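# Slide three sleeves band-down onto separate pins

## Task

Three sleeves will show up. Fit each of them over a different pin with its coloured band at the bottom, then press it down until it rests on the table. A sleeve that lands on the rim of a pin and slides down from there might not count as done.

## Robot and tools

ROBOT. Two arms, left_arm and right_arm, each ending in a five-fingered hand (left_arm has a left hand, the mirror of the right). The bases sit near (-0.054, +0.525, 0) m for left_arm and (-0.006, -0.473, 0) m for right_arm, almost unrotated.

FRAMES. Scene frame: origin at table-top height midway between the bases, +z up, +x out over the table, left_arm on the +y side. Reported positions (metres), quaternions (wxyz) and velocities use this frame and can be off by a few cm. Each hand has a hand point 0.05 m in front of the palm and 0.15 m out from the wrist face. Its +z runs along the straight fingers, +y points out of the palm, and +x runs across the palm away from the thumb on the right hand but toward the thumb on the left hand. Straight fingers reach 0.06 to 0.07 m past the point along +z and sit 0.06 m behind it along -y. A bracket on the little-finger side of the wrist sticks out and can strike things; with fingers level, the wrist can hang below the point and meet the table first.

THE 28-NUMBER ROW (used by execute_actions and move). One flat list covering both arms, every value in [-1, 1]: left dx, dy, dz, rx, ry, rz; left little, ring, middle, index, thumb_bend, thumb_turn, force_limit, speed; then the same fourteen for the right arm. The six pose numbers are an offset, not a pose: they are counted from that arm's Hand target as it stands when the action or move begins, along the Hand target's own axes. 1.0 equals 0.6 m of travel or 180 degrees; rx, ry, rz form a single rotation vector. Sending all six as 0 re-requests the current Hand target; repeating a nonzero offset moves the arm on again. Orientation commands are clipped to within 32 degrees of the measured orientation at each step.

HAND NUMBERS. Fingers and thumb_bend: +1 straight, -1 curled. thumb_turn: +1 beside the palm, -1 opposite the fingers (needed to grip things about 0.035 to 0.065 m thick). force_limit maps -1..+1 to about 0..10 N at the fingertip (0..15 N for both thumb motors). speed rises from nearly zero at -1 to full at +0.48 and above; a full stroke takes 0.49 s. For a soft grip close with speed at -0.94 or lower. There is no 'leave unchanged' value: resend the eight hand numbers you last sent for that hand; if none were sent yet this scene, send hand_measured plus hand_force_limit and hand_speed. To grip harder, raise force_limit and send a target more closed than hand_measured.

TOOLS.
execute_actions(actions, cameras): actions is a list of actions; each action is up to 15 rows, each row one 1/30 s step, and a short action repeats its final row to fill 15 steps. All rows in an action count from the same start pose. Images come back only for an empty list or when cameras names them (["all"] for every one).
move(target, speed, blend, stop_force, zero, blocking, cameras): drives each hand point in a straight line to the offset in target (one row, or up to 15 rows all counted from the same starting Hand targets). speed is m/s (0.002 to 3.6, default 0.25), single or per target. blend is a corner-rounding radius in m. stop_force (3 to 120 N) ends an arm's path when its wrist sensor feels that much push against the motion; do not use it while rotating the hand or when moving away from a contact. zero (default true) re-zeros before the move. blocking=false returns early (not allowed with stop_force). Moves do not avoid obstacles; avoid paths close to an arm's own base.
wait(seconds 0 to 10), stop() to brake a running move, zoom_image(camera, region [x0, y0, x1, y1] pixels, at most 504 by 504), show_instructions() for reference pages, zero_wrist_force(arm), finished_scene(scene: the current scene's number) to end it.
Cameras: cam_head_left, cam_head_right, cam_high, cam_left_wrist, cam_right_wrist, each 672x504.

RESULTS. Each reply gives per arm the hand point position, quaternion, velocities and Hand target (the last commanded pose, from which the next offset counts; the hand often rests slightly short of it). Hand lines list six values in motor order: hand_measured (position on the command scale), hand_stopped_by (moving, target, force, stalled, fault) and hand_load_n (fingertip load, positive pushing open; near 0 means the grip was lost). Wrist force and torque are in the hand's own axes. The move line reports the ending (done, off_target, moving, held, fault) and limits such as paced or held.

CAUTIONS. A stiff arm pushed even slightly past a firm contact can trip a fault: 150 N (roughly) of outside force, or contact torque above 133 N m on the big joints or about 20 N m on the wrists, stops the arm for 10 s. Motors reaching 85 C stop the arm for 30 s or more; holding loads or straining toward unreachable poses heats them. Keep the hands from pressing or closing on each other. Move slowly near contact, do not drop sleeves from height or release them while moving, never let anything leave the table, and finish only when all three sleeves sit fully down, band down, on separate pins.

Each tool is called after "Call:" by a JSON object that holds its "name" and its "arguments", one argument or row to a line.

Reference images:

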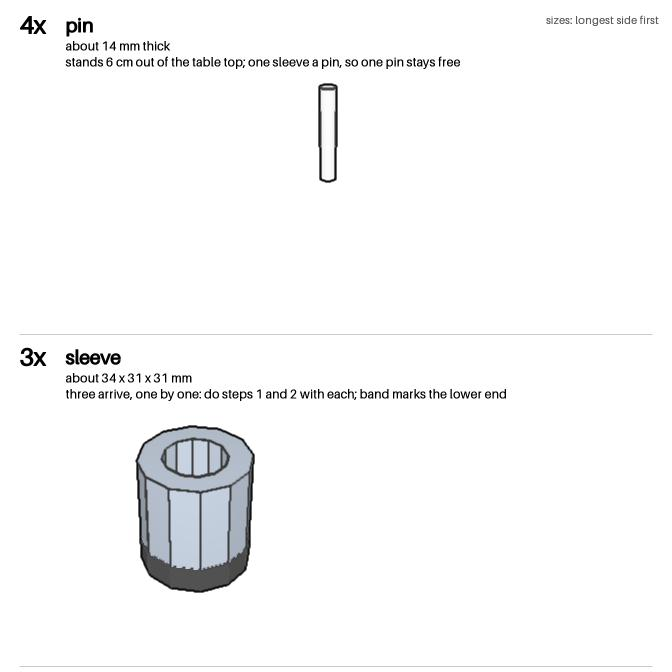

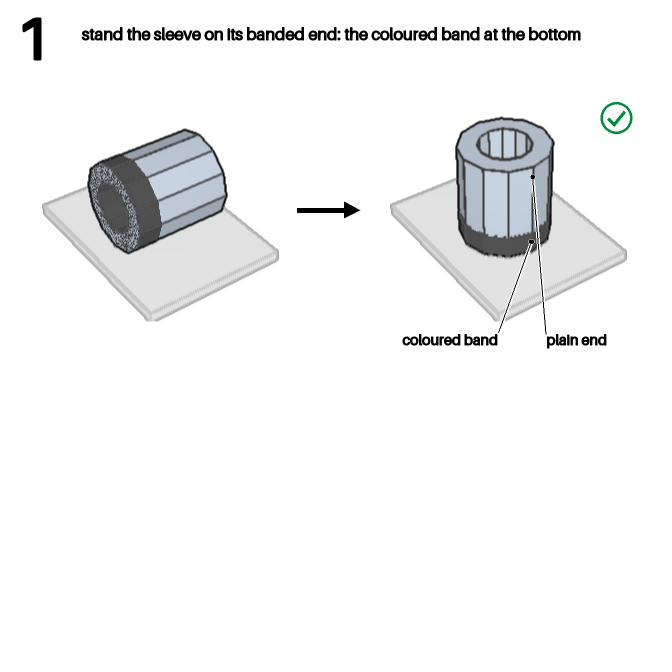

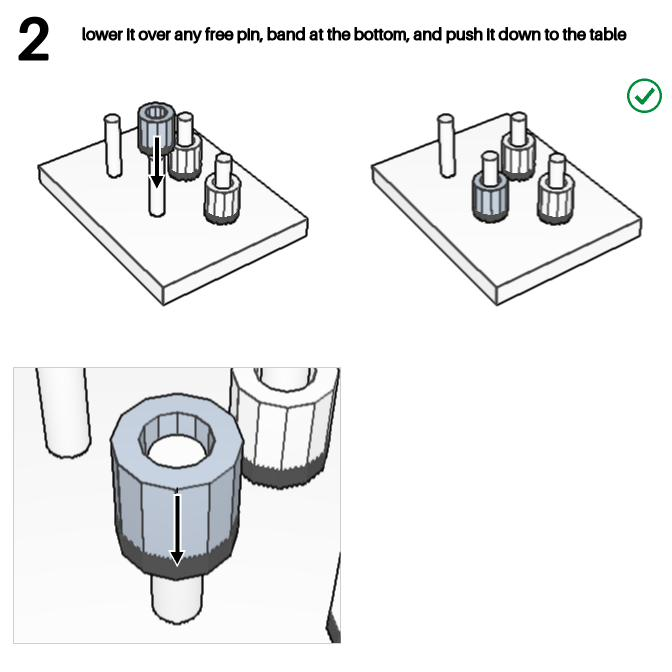

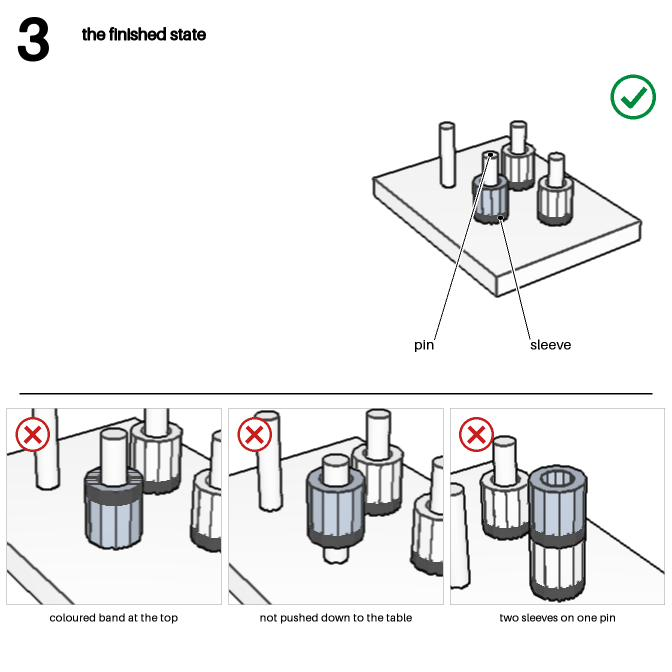

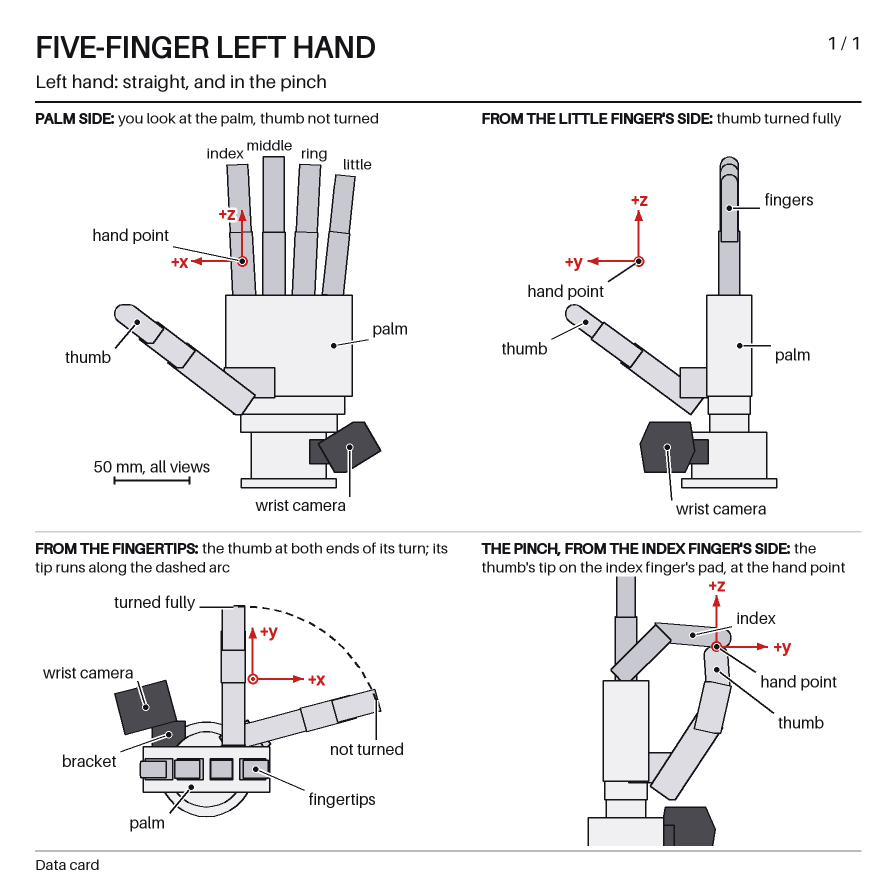

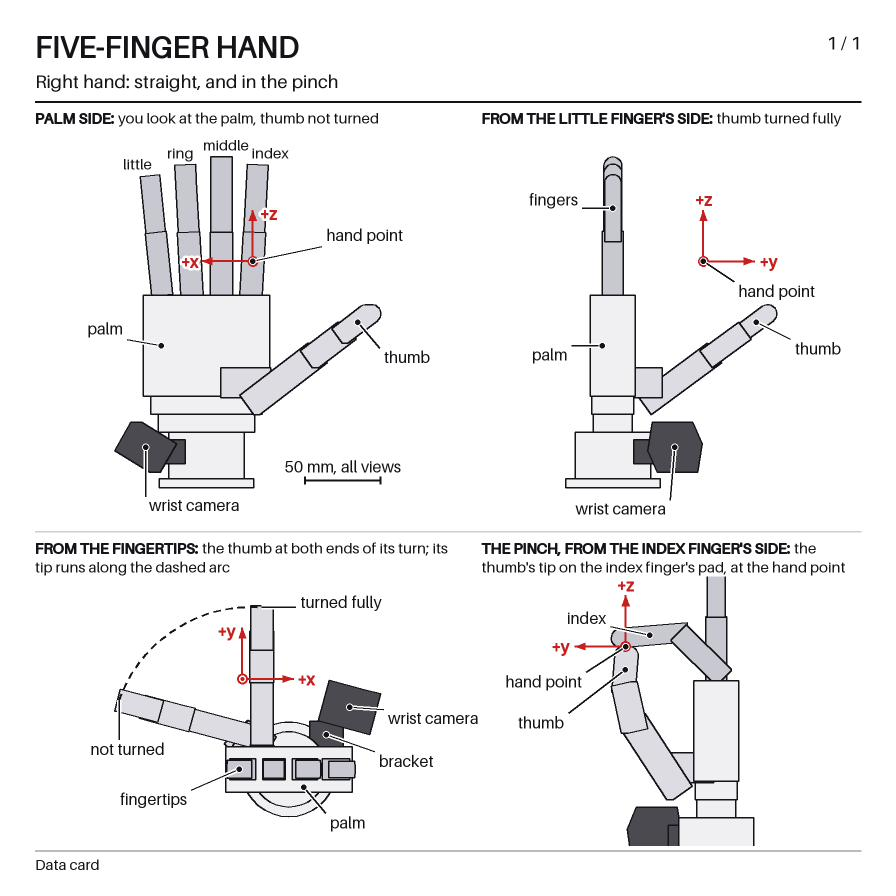

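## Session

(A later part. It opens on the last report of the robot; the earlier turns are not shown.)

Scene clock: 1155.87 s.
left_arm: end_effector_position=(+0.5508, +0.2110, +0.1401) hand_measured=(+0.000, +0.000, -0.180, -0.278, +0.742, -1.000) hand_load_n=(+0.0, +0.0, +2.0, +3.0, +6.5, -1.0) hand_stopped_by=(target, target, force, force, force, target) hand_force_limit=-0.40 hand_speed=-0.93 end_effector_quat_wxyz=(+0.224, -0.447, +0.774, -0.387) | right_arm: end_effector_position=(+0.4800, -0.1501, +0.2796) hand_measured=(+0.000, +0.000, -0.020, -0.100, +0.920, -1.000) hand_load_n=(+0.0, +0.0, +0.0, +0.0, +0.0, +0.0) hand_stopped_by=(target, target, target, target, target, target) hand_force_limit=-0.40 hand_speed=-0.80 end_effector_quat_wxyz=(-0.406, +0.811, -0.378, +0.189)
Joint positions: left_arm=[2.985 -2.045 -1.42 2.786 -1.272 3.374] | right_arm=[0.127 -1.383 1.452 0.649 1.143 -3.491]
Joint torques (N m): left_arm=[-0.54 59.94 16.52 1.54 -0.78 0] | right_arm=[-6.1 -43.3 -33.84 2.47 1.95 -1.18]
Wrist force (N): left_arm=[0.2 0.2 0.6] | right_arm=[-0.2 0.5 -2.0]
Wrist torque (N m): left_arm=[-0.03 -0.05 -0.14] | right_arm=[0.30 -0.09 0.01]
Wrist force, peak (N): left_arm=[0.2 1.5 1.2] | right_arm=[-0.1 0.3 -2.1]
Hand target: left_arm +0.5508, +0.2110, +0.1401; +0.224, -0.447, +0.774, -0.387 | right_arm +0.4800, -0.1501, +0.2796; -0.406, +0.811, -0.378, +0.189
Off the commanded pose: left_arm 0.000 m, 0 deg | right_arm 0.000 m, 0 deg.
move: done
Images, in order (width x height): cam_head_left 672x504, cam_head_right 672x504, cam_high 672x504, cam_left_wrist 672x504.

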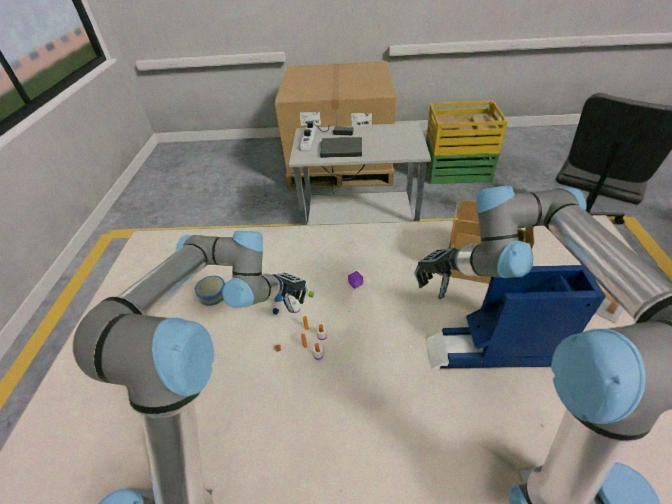

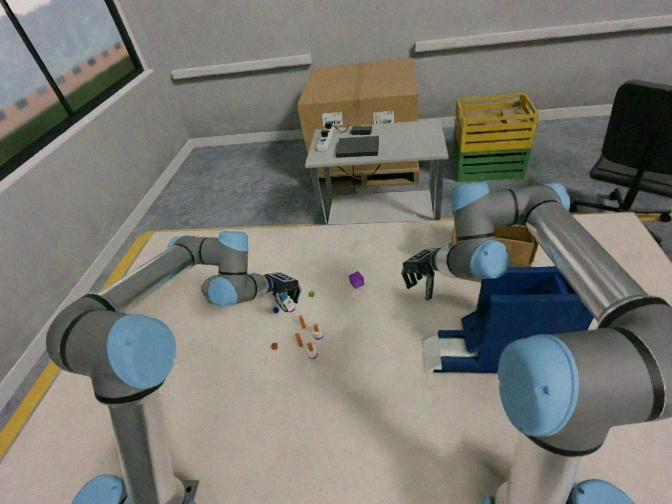

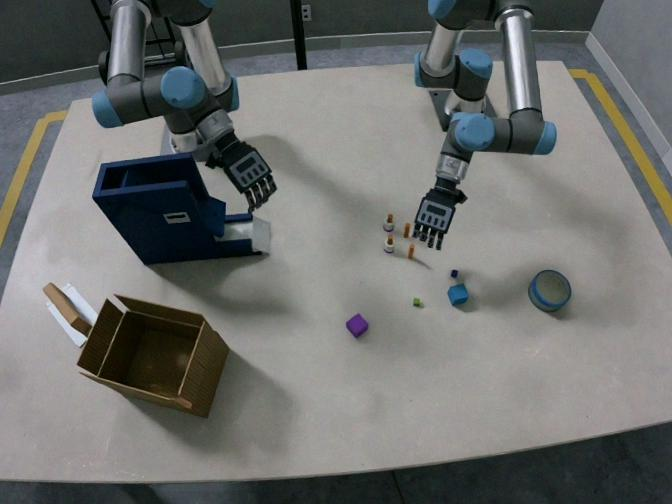

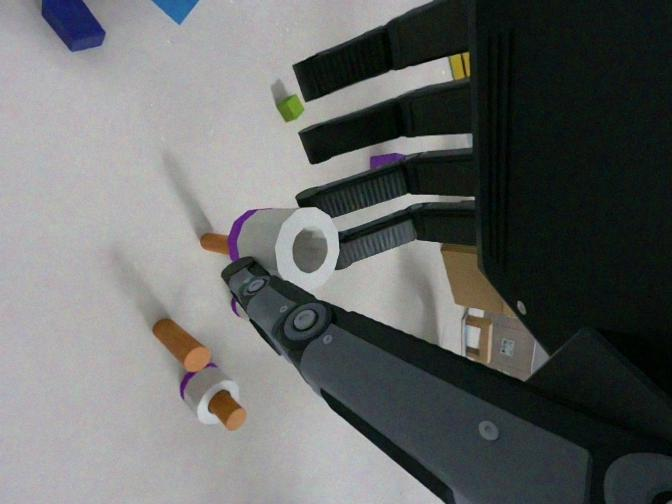

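Call:
{"name": "move", "arguments": {
  "target": [0.0278,0.0202,0.0425,0,0,0,0.0,0.0,-0.35,-0.35,0.4,-1,-0.4,-0.93,0,0,0,0,0,0,0.0,0.0,-0.02,-0.1,0.92,-1,-0.4,-0.8],
  "speed": 0.08,
  "cameras": ["cam_left_wrist","cam_head_left","cam_head_right","cam_high"]
}}

Call:
{"name": "zoom_image", "arguments": {
  "camera": "cam_left_wrist",
  "region": [130, 180, 370, 360]
}}

Call:
{"name": "zoom_image", "arguments": {
  "camera": "cam_head_left",
  "region": [250, 260, 350, 360]
}}

Call:
{"name": "zoom_image", "arguments": {
  "camera": "cam_high",
  "region": [360, 170, 480, 290]
}}

Call:
{"name": "zoom_image", "arguments": {
  "camera": "cam_head_right",
  "region": [250, 260, 350, 360]
}}

Scene clock: 1172.77 s.
left_arm: end_effector_position=(+0.5539, +0.1898, +0.1151) hand_measured=(+0.000, +0.000, -0.180, -0.278, +0.742, -1.000) hand_load_n=(+0.0, +0.0, +2.0, +3.0, +6.5, -1.0) hand_stopped_by=(target, target, force, force, force, target) hand_force_limit=-0.40 hand_speed=-0.93 end_effector_quat_wxyz=(+0.224, -0.447, +0.774, -0.387) end_effector_velocity=(-0.001, +0.001, +0.001) end_effector_angular_velocity=(-0.001, +0.002, -0.001) | right_arm: end_effector_position=(+0.4800, -0.1501, +0.2796) hand_measured=(+0.000, +0.000, -0.020, -0.100, +0.920, -1.000) hand_load_n=(+0.0, +0.0, +0.0, +0.0, +0.0, +0.0) hand_stopped_by=(target, target, target, target, target, target) hand_force_limit=-0.40 hand_speed=-0.80 end_effector_quat_wxyz=(-0.406, +0.811, -0.378, +0.189)
Joint positions: left_arm=[2.945 -2.09 -1.417 2.836 -1.303 3.348] | right_arm=[0.127 -1.383 1.452 0.649 1.143 -3.491]
Joint velocities: left_arm=[0.003 0.003 0 -0.005 0.004 0.002] | right_arm=[within noise]
Joint torques (N m): left_arm=[11.58 63.44 28 -3.5 1.24 1.05] | right_arm=[-5.95 -43.48 -34.49 2.4 1.86 -1.16]
Wrist force (N): left_arm=[0.2 0.5 0.3] | right_arm=[-0.3 0.3 -1.7]
Wrist torque (N m): left_arm=[0.05 -0.06 -0.05] | right_arm=[0.27 -0.08 0.00]
Wrist force, peak (N): left_arm=[0.6 0.8 0.9] | right_arm=[-0.3 0.6 -2.0]
Hand target: left_arm +0.5539, +0.1900, +0.1151; +0.224, -0.447, +0.774, -0.387 | right_arm +0.4800, -0.1501, +0.2796; -0.406, +0.811, -0.378, +0.189
Off the commanded pose: left_arm 0.000 m, 0 deg | right_arm 0.000 m, 0 deg.
move: done
Images, in order (width x height): cam_head_left 672x504, cam_head_right 672x504, cam_high 672x504, cam_left_wrist 672x504.

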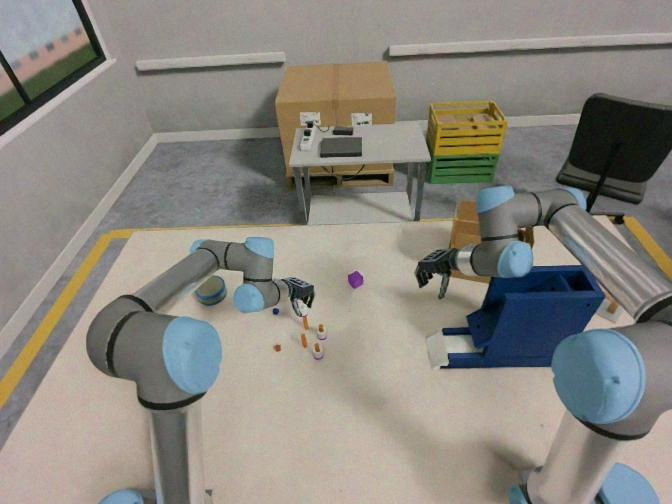

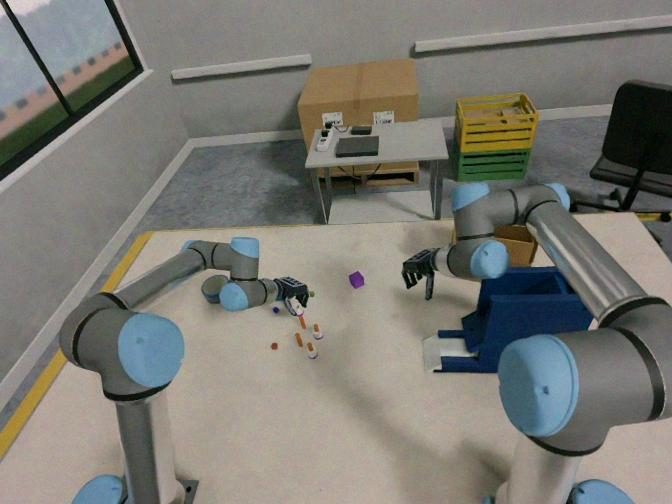

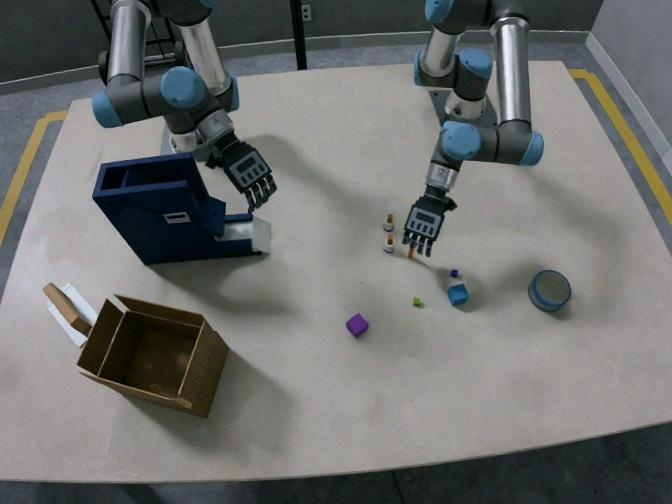

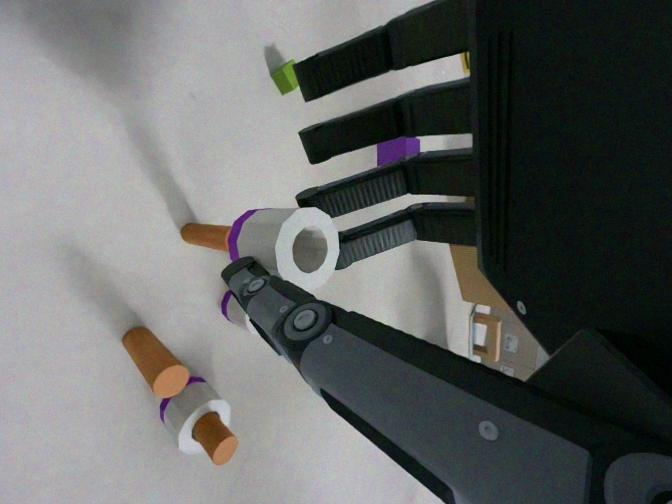

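Scaled by 2.100 from the camera's 672x504 image, which has a finer 960x720 frame.

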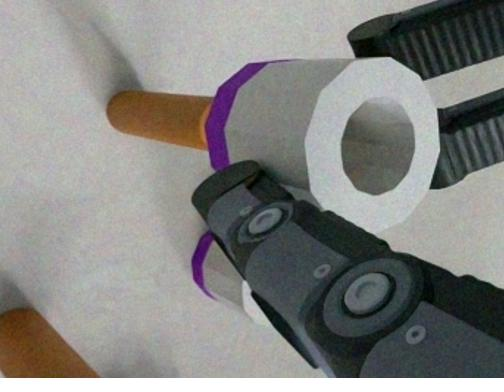

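Scaled by 5.040 from the camera's 672x504 image, which has a finer 960x720 frame.

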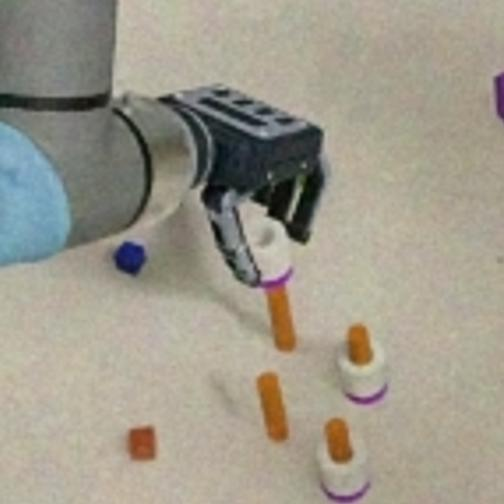

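Scaled by 4.200 from the camera's 672x504 image, which has a finer 960x720 frame.

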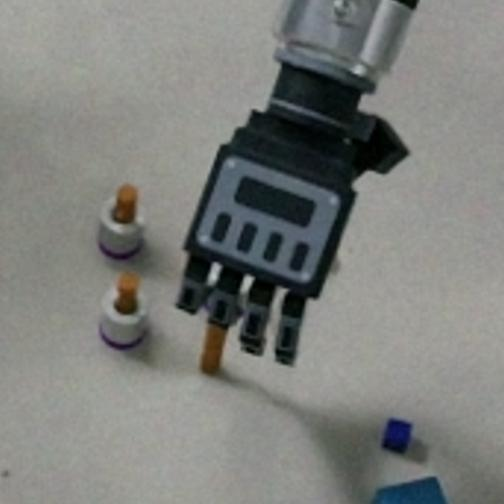

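Scaled by 5.040 from the camera's 672x504 image, which has a finer 960x720 frame.

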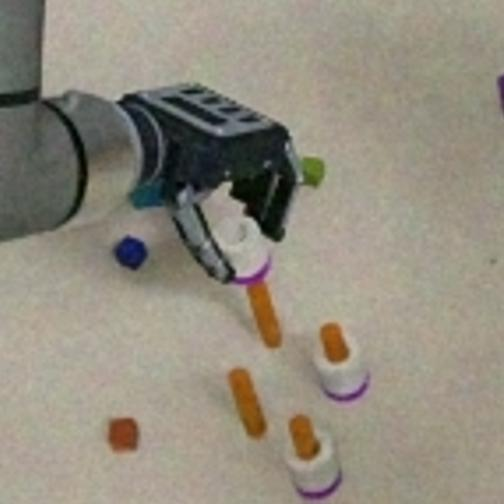

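Call:
{"name": "zoom_image", "arguments": {
  "camera": "cam_head_left",
  "region": [285, 295, 325, 335]
}}

Call:
{"name": "zoom_image", "arguments": {
  "camera": "cam_head_right",
  "region": [280, 295, 320, 335]
}}

Call:
{"name": "zoom_image", "arguments": {
  "camera": "cam_high",
  "region": [390, 220, 430, 260]
}}

Call:
{"name": "zoom_image", "arguments": {
  "camera": "cam_left_wrist",
  "region": [170, 190, 270, 290]
}}

Scaled by 12.600 from the camera's 672x504 image, which has a finer 960x720 frame.

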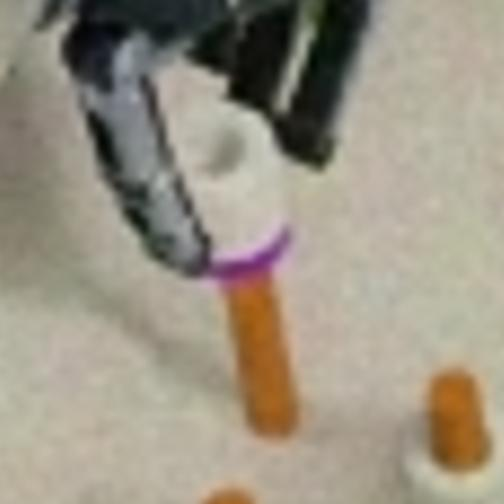

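Scaled by 12.600 from the camera's 672x504 image, which has a finer 960x720 frame.

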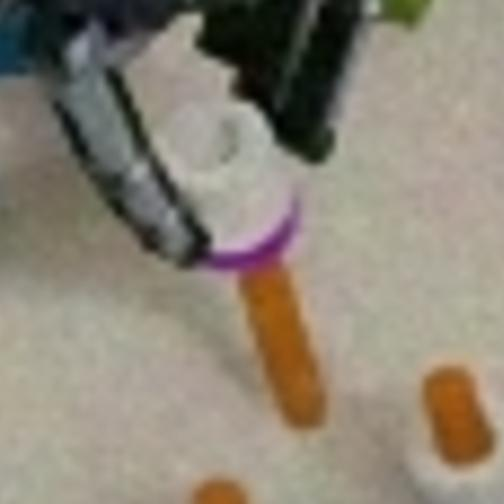

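Scaled by 12.600 from the camera's 672x504 image, which has a finer 960x720 frame.

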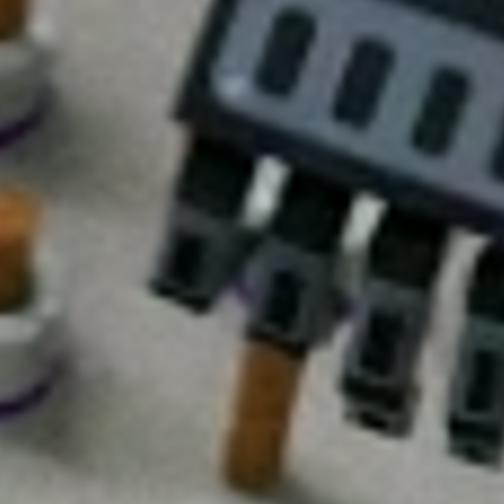

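Scaled by 5.040 from the camera's 672x504 image, which has a finer 960x720 frame.

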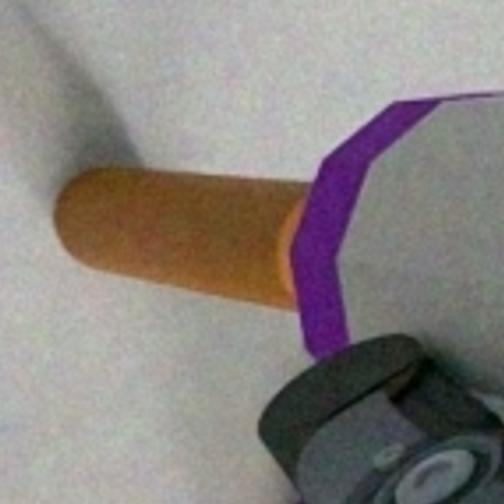

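Call:
{"name": "move", "arguments": {
  "target": [0,0.04,0.03,0,0,0,0.0,0.0,-0.35,-0.35,0.4,-1,-0.4,-0.93,0,0,0,0,0,0,0.0,0.0,-0.02,-0.1,0.92,-1,-0.4,-0.8],
  "speed": 0.015,
  "stop_force": 3,
  "cameras": ["cam_left_wrist","cam_head_left","cam_head_right","cam_high"]
}}

Scene clock: 1197.97 s.
left_arm: end_effector_position=(+0.5539, +0.1900, +0.0851) hand_measured=(+0.000, +0.000, -0.180, -0.278, +0.742, -1.000) hand_load_n=(+0.0, +0.0, +2.5, +3.0, +6.5, -1.0) hand_stopped_by=(target, target, force, force, force, target) hand_force_limit=-0.40 hand_speed=-0.93 end_effector_quat_wxyz=(+0.224, -0.447, +0.774, -0.387) | right_arm: end_effector_position=(+0.4800, -0.1501, +0.2796) hand_measured=(+0.000, +0.000, -0.020, -0.100, +0.920, -1.000) hand_load_n=(+0.0, +0.0, +0.0, +0.0, +0.0, +0.0) hand_stopped_by=(target, target, target, target, target, target) hand_force_limit=-0.40 hand_speed=-0.80 end_effector_quat_wxyz=(-0.406, +0.811, -0.378, +0.189)
Joint positions: left_arm=[2.945 -2.117 -1.456 2.902 -1.303 3.348] | right_arm=[0.127 -1.383 1.452 0.649 1.143 -3.491]
Joint torques (N m): left_arm=[4.87 63.7 32.36 -3.43 0.06 0.05] | right_arm=[-6.06 -42.6 -34.31 2.05 1.88 -1.09]
Wrist force (N): left_arm=[0.5 0.7 0.5] | right_arm=[-0.3 0.2 -1.7]
Wrist torque (N m): left_arm=[0.07 -0.05 -0.06] | right_arm=[0.26 -0.08 0.00]
Wrist force, peak (N): left_arm=[0.7 0.8 0.9] | right_arm=[-0.6 0.4 -2.1]
Hand target: left_arm +0.5539, +0.1900, +0.0851; +0.224, -0.447, +0.774, -0.387 | right_arm +0.4800, -0.1501, +0.2796; -0.406, +0.811, -0.378, +0.189
Off the commanded pose: left_arm 0.000 m, 0 deg | right_arm 0.000 m, 0 deg.
move: done
Images, in order (width x height): cam_head_left 672x504, cam_head_right 672x504, cam_high 672x504, cam_left_wrist 672x504.

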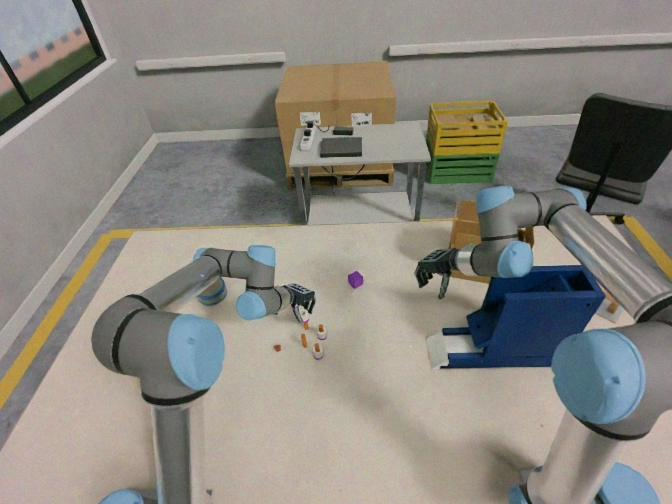

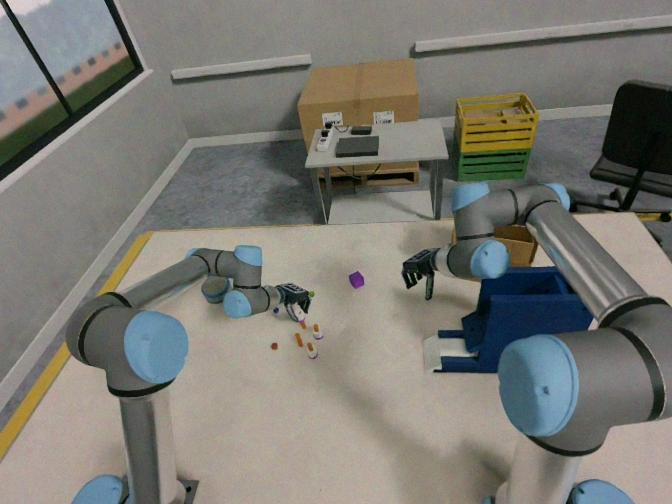

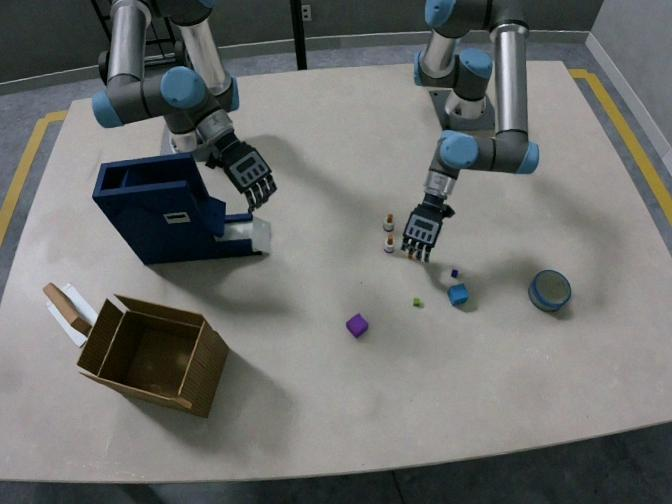

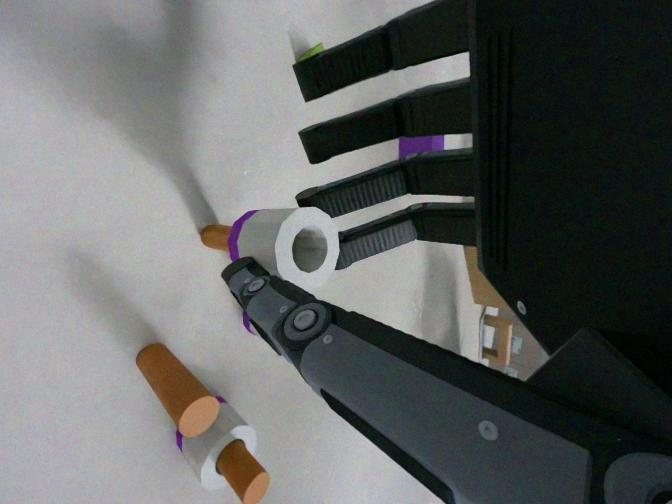

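Call:
{"name": "zoom_image", "arguments": {
  "camera": "cam_left_wrist",
  "region": [190, 190, 350, 310]
}}

Call:
{"name": "zoom_image", "arguments": {
  "camera": "cam_head_left",
  "region": [285, 295, 325, 335]
}}

Scaled by 3.150 from the camera's 672x504 image, which has a finer 960x720 frame.

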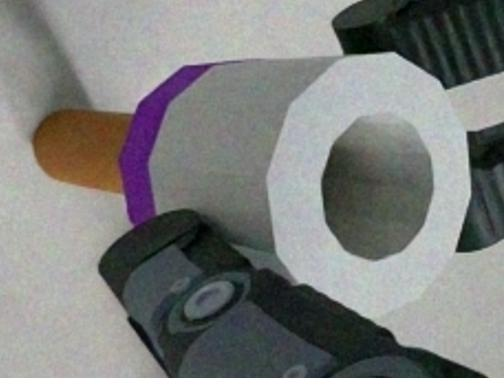

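Scaled by 12.600 from the camera's 672x504 image, which has a finer 960x720 frame.

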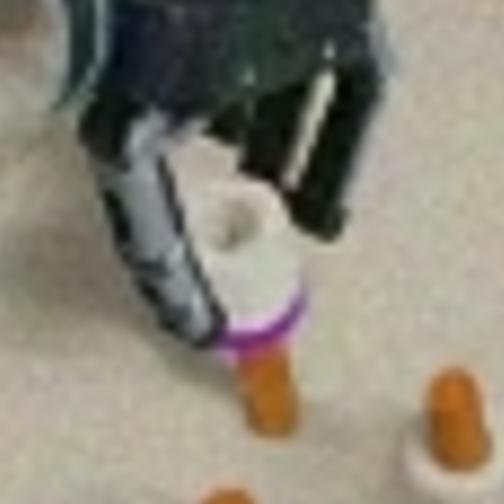

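Call:
{"name": "move", "arguments": {
  "target": [0,0.076,0.057,0,0,0,0.0,0.0,-0.35,-0.35,0.4,-1,-0.4,-0.93,0,0,0,0,0,0,0.0,0.0,-0.02,-0.1,0.92,-1,-0.4,-0.8],
  "speed": 0.02,
  "stop_force": 4,
  "cameras": ["cam_left_wrist","cam_head_left"]
}}

Scene clock: 1203.97 s.
left_arm: end_effector_position=(+0.5539, +0.1900, +0.0743) hand_measured=(+0.000, +0.000, -0.180, -0.278, +0.742, -1.000) hand_load_n=(+0.0, +0.0, +3.5, +2.0, +5.0, -0.5) hand_stopped_by=(target, target, force, force, force, target) hand_force_limit=-0.40 hand_speed=-0.93 end_effector_quat_wxyz=(+0.224, -0.447, +0.774, -0.387) | right_arm: end_effector_position=(+0.4800, -0.1501, +0.2796) hand_measured=(+0.000, +0.000, -0.020, -0.100, +0.920, -1.000) hand_load_n=(+0.0, +0.0, +0.0, +0.0, +0.0, +0.0) hand_stopped_by=(target, target, target, target, target, target) hand_force_limit=-0.40 hand_speed=-0.80 end_effector_quat_wxyz=(-0.406, +0.811, -0.378, +0.189)
Joint positions: left_arm=[2.945 -2.128 -1.469 2.926 -1.303 3.348] | right_arm=[0.127 -1.383 1.452 0.649 1.143 -3.491]
Joint torques (N m): left_arm=[-8.87 64.24 33.49 0.53 -2.03 -0.8] | right_arm=[-6.44 -42.25 -34.08 2.07 1.89 -1.1]
Wrist force (N): left_arm=[0.3 0.7 1.1] | right_arm=[-0.2 0.3 -1.7]
Wrist torque (N m): left_arm=[0.06 -0.02 -0.06] | right_arm=[0.26 -0.10 0.01]
Wrist force, peak (N): left_arm=[1.3 -3.8 -0.4] | right_arm=[-0.1 0.3 -2.1]
Hand target: left_arm +0.5539, +0.1900, +0.0743; +0.224, -0.447, +0.774, -0.387 (not the last commanded pose) | right_arm +0.4800, -0.1501, +0.2796; -0.406, +0.811, -0.378, +0.189
Off the commanded pose: left_arm 0.046 m, 0 deg | right_arm 0.000 m, 0 deg.
move: contact (left_arm)
Images, in order (width x height): cam_head_left 672x504, cam_left_wrist 672x504.

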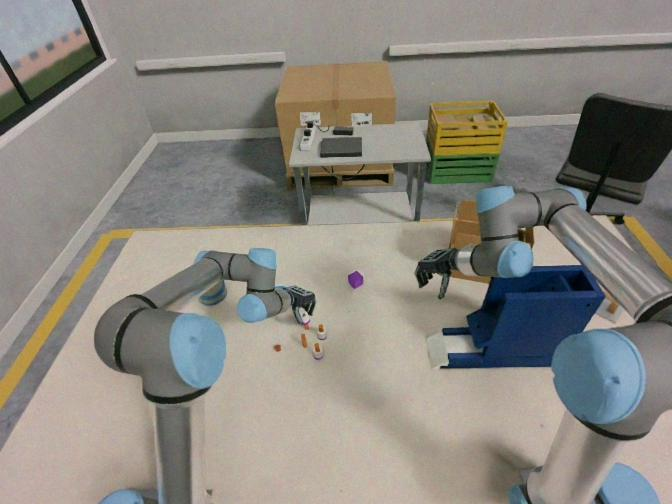

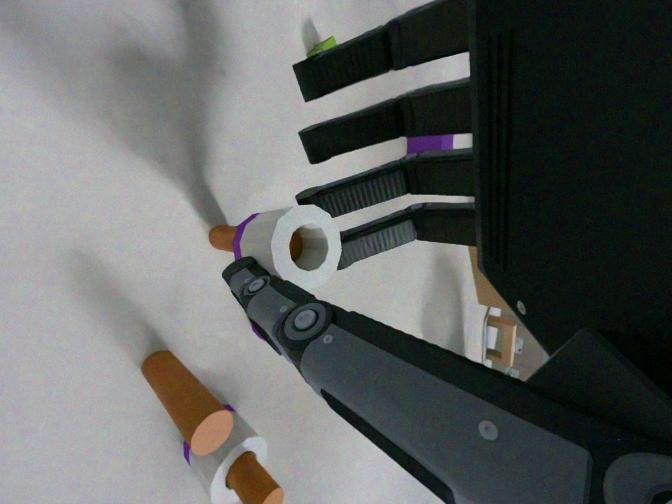

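Call:
{"name": "zoom_image", "arguments": {
  "camera": "cam_left_wrist",
  "region": [190, 190, 350, 310]
}}

Scaled by 3.150 from the camera's 672x504 image, which has a finer 960x720 frame.

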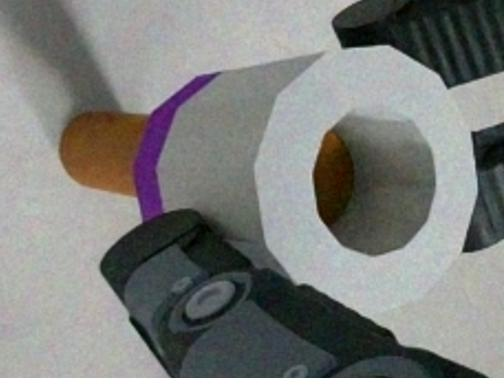

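Call:
{"name": "move", "arguments": {
  "target": [
    [0.0006,-0.0032,0.0001,0,0,0,0.0,0.0,-0.35,-0.35,0.4,-1,-0.4,-0.93,0,0,0,0,0,0,0.0,0.0,-0.02,-0.1,0.92,-1,-0.4,-0.8],
    [0.0006,0.0601,0.0476,0,0,0,0.0,0.0,-0.35,-0.35,0.4,-1,-0.4,-0.93,0,0,0,0,0,0,0.0,0.0,-0.02,-0.1,0.92,-1,-0.4,-0.8]
  ],
  "speed": 0.02,
  "stop_force": 5,
  "cameras": ["cam_left_wrist","cam_head_left"]
}}

Scene clock: 1214.13 s.
left_arm: end_effector_position=(+0.5547, +0.1890, +0.0685) hand_measured=(+0.000, +0.000, -0.180, -0.278, +0.742, -1.000) hand_load_n=(+0.0, +0.0, +2.5, +3.0, +5.5, -0.5) hand_stopped_by=(target, target, force, force, force, target) hand_force_limit=-0.40 hand_speed=-0.93 end_effector_quat_wxyz=(+0.224, -0.447, +0.774, -0.387) | right_arm: end_effector_position=(+0.4800, -0.1501, +0.2796) hand_measured=(+0.000, +0.000, -0.020, -0.100, +0.920, -1.000) hand_load_n=(+0.0, +0.0, +0.0, +0.0, +0.0, +0.0) hand_stopped_by=(target, target, target, target, target, target) hand_force_limit=-0.40 hand_speed=-0.80 end_effector_quat_wxyz=(-0.406, +0.811, -0.378, +0.189)
Joint positions: left_arm=[2.943 -2.137 -1.471 2.937 -1.304 3.347] | right_arm=[0.127 -1.383 1.452 0.649 1.143 -3.491]
Joint torques (N m): left_arm=[-1.29 64.56 32.62 0.58 0.34 0.21] | right_arm=[-5.63 -41.99 -33.8 1.95 1.91 -1.21]
Wrist force (N): left_arm=[1.0 0.7 1.1] | right_arm=[-0.4 0.2 -1.6]
Wrist torque (N m): left_arm=[0.07 -0.02 -0.07] | right_arm=[0.24 -0.08 -0.01]
Wrist force, peak (N): left_arm=[2.3 -4.2 -1.2] | right_arm=[-0.4 0.4 -2.1]
Hand target: left_arm +0.5547, +0.1890, +0.0685; +0.224, -0.447, +0.774, -0.387 (not the last commanded pose) | right_arm +0.4800, -0.1501, +0.2796; -0.406, +0.811, -0.378, +0.189
Off the commanded pose: left_arm 0.040 m, 0 deg | right_arm 0.000 m, 0 deg.
move: contact (left_arm); path passed 1 of 2 targets
Images, in order (width x height): cam_head_left 672x504, cam_left_wrist 672x504.

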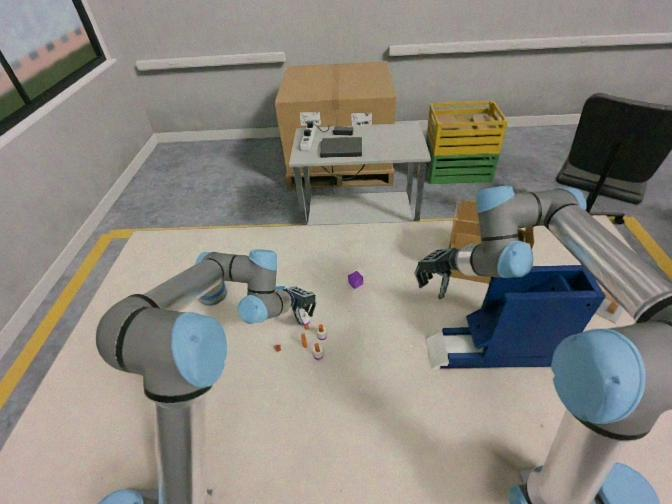

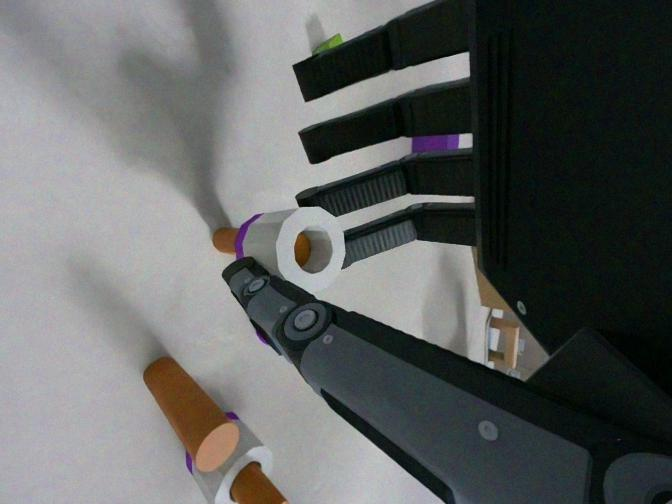

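Call:
{"name": "zoom_image", "arguments": {
  "camera": "cam_left_wrist",
  "region": [190, 190, 350, 310]
}}

Call:
{"name": "zoom_image", "arguments": {
  "camera": "cam_head_left",
  "region": [285, 295, 325, 335]
}}

Scaled by 3.150 from the camera's 672x504 image, which has a finer 960x720 frame.

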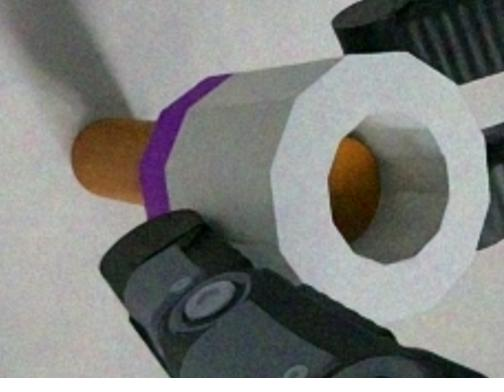

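Scaled by 12.600 from the camera's 672x504 image, which has a finer 960x720 frame.

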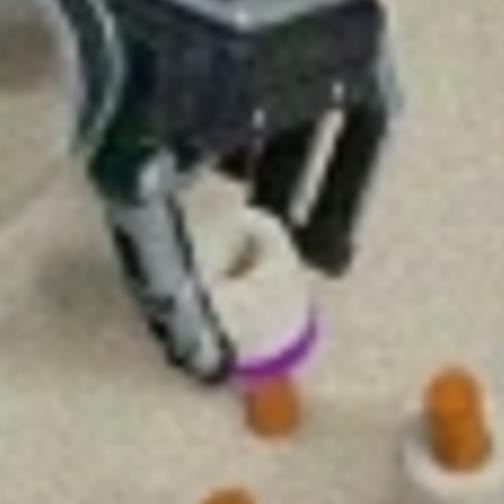

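Call:
{"name": "move", "arguments": {
  "target": [
    [0.0016,-0.0021,0.0,0,0,0,0.0,0.0,-0.35,-0.35,0.4,-1,-0.4,-0.93,0,0,0,0,0,0,0.0,0.0,-0.02,-0.1,0.92,-1,-0.4,-0.8],
    [0.0016,0.0526,0.0410,0,0,0,0.0,0.0,-0.35,-0.35,0.4,-1,-0.4,-0.93,0,0,0,0,0,0,0.0,0.0,-0.02,-0.1,0.92,-1,-0.4,-0.8]
  ],
  "speed": 0.02,
  "stop_force": 5,
  "cameras": ["cam_left_wrist","cam_head_left"]
}}

Call:
{"name": "zoom_image", "arguments": {
  "camera": "cam_left_wrist",
  "region": [190, 190, 350, 310]
}}

Call:
{"name": "zoom_image", "arguments": {
  "camera": "cam_head_left",
  "region": [285, 295, 325, 335]
}}

Scene clock: 1226.63 s.
left_arm: end_effector_position=(+0.5549, +0.1878, +0.0283) hand_measured=(+0.000, +0.000, -0.180, -0.278, +0.742, -1.000) hand_load_n=(-0.5, +0.0, +2.0, +3.0, +6.0, -1.0) hand_stopped_by=(target, target, force, force, force, target) hand_force_limit=-0.40 hand_speed=-0.93 end_effector_quat_wxyz=(+0.224, -0.447, +0.774, -0.387) | right_arm: end_effector_position=(+0.4800, -0.1501, +0.2796) hand_measured=(+0.000, +0.000, -0.020, -0.100, +0.920, -1.000) hand_load_n=(+0.5, +0.0, +0.0, +0.0, +0.0, +0.0) hand_stopped_by=(target, target, target, target, target, target) hand_force_limit=-0.40 hand_speed=-0.80 end_effector_quat_wxyz=(-0.406, +0.811, -0.378, +0.189)
Joint positions: left_arm=[2.941 -2.184 -1.508 3.022 -1.306 3.346] | right_arm=[0.127 -1.383 1.452 0.649 1.143 -3.491]
Joint torques (N m): left_arm=[12.36 49.91 12.57 0.68 1.16 0.69] | right_arm=[-5.69 -41.76 -34.13 1.97 1.89 -1.19]
Wrist force (N): left_arm=[0.9 -3.9 -1.6] | right_arm=[-0.4 0.0 -1.8]
Wrist torque (N m): left_arm=[-0.19 -0.07 0.02] | right_arm=[0.23 -0.07 -0.01]
Wrist force, peak (N): left_arm=[1.1 -4.3 -1.6] | right_arm=[-0.5 0.3 -2.0]
Hand target: left_arm +0.5549, +0.1878, +0.0283; +0.224, -0.447, +0.774, -0.387 | right_arm +0.4800, -0.1501, +0.2796; -0.406, +0.811, -0.378, +0.189
Off the commanded pose: left_arm 0.000 m, 0 deg | right_arm 0.000 m, 0 deg.
move: contact (left_arm)
Images, in order (width x height): cam_head_left 672x504, cam_left_wrist 672x504.

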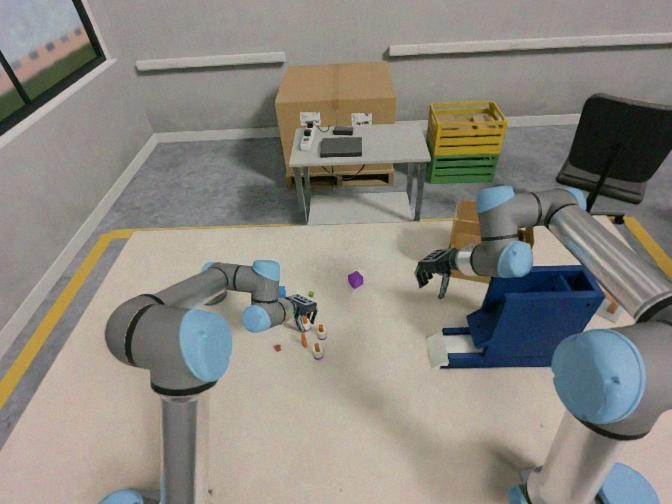

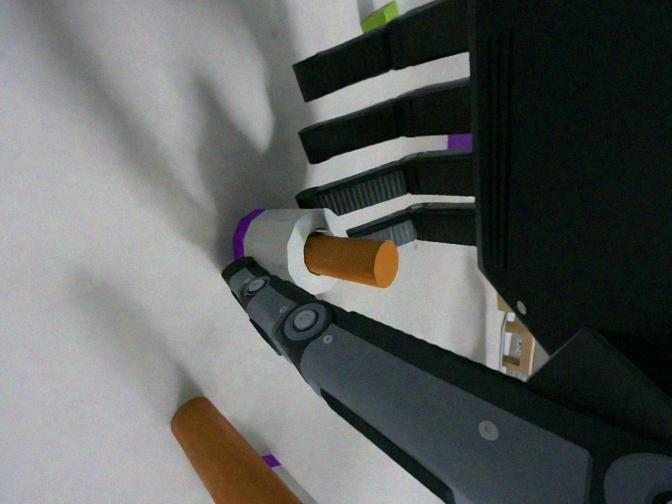

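Scaled by 3.150 from the camera's 672x504 image, which has a finer 960x720 frame.

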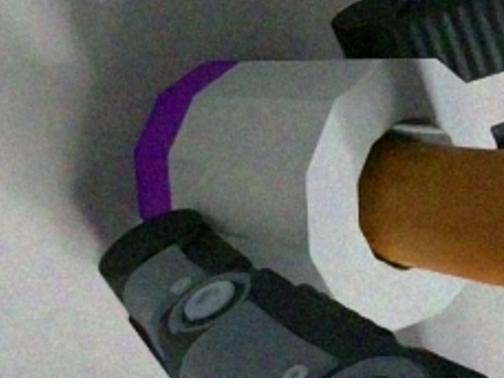

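Scaled by 12.600 from the camera's 672x504 image, which has a finer 960x720 frame.

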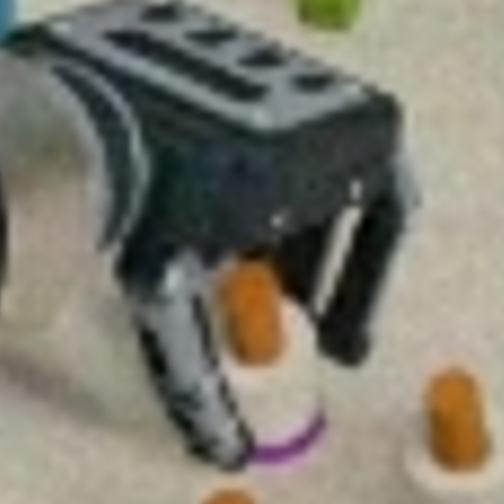

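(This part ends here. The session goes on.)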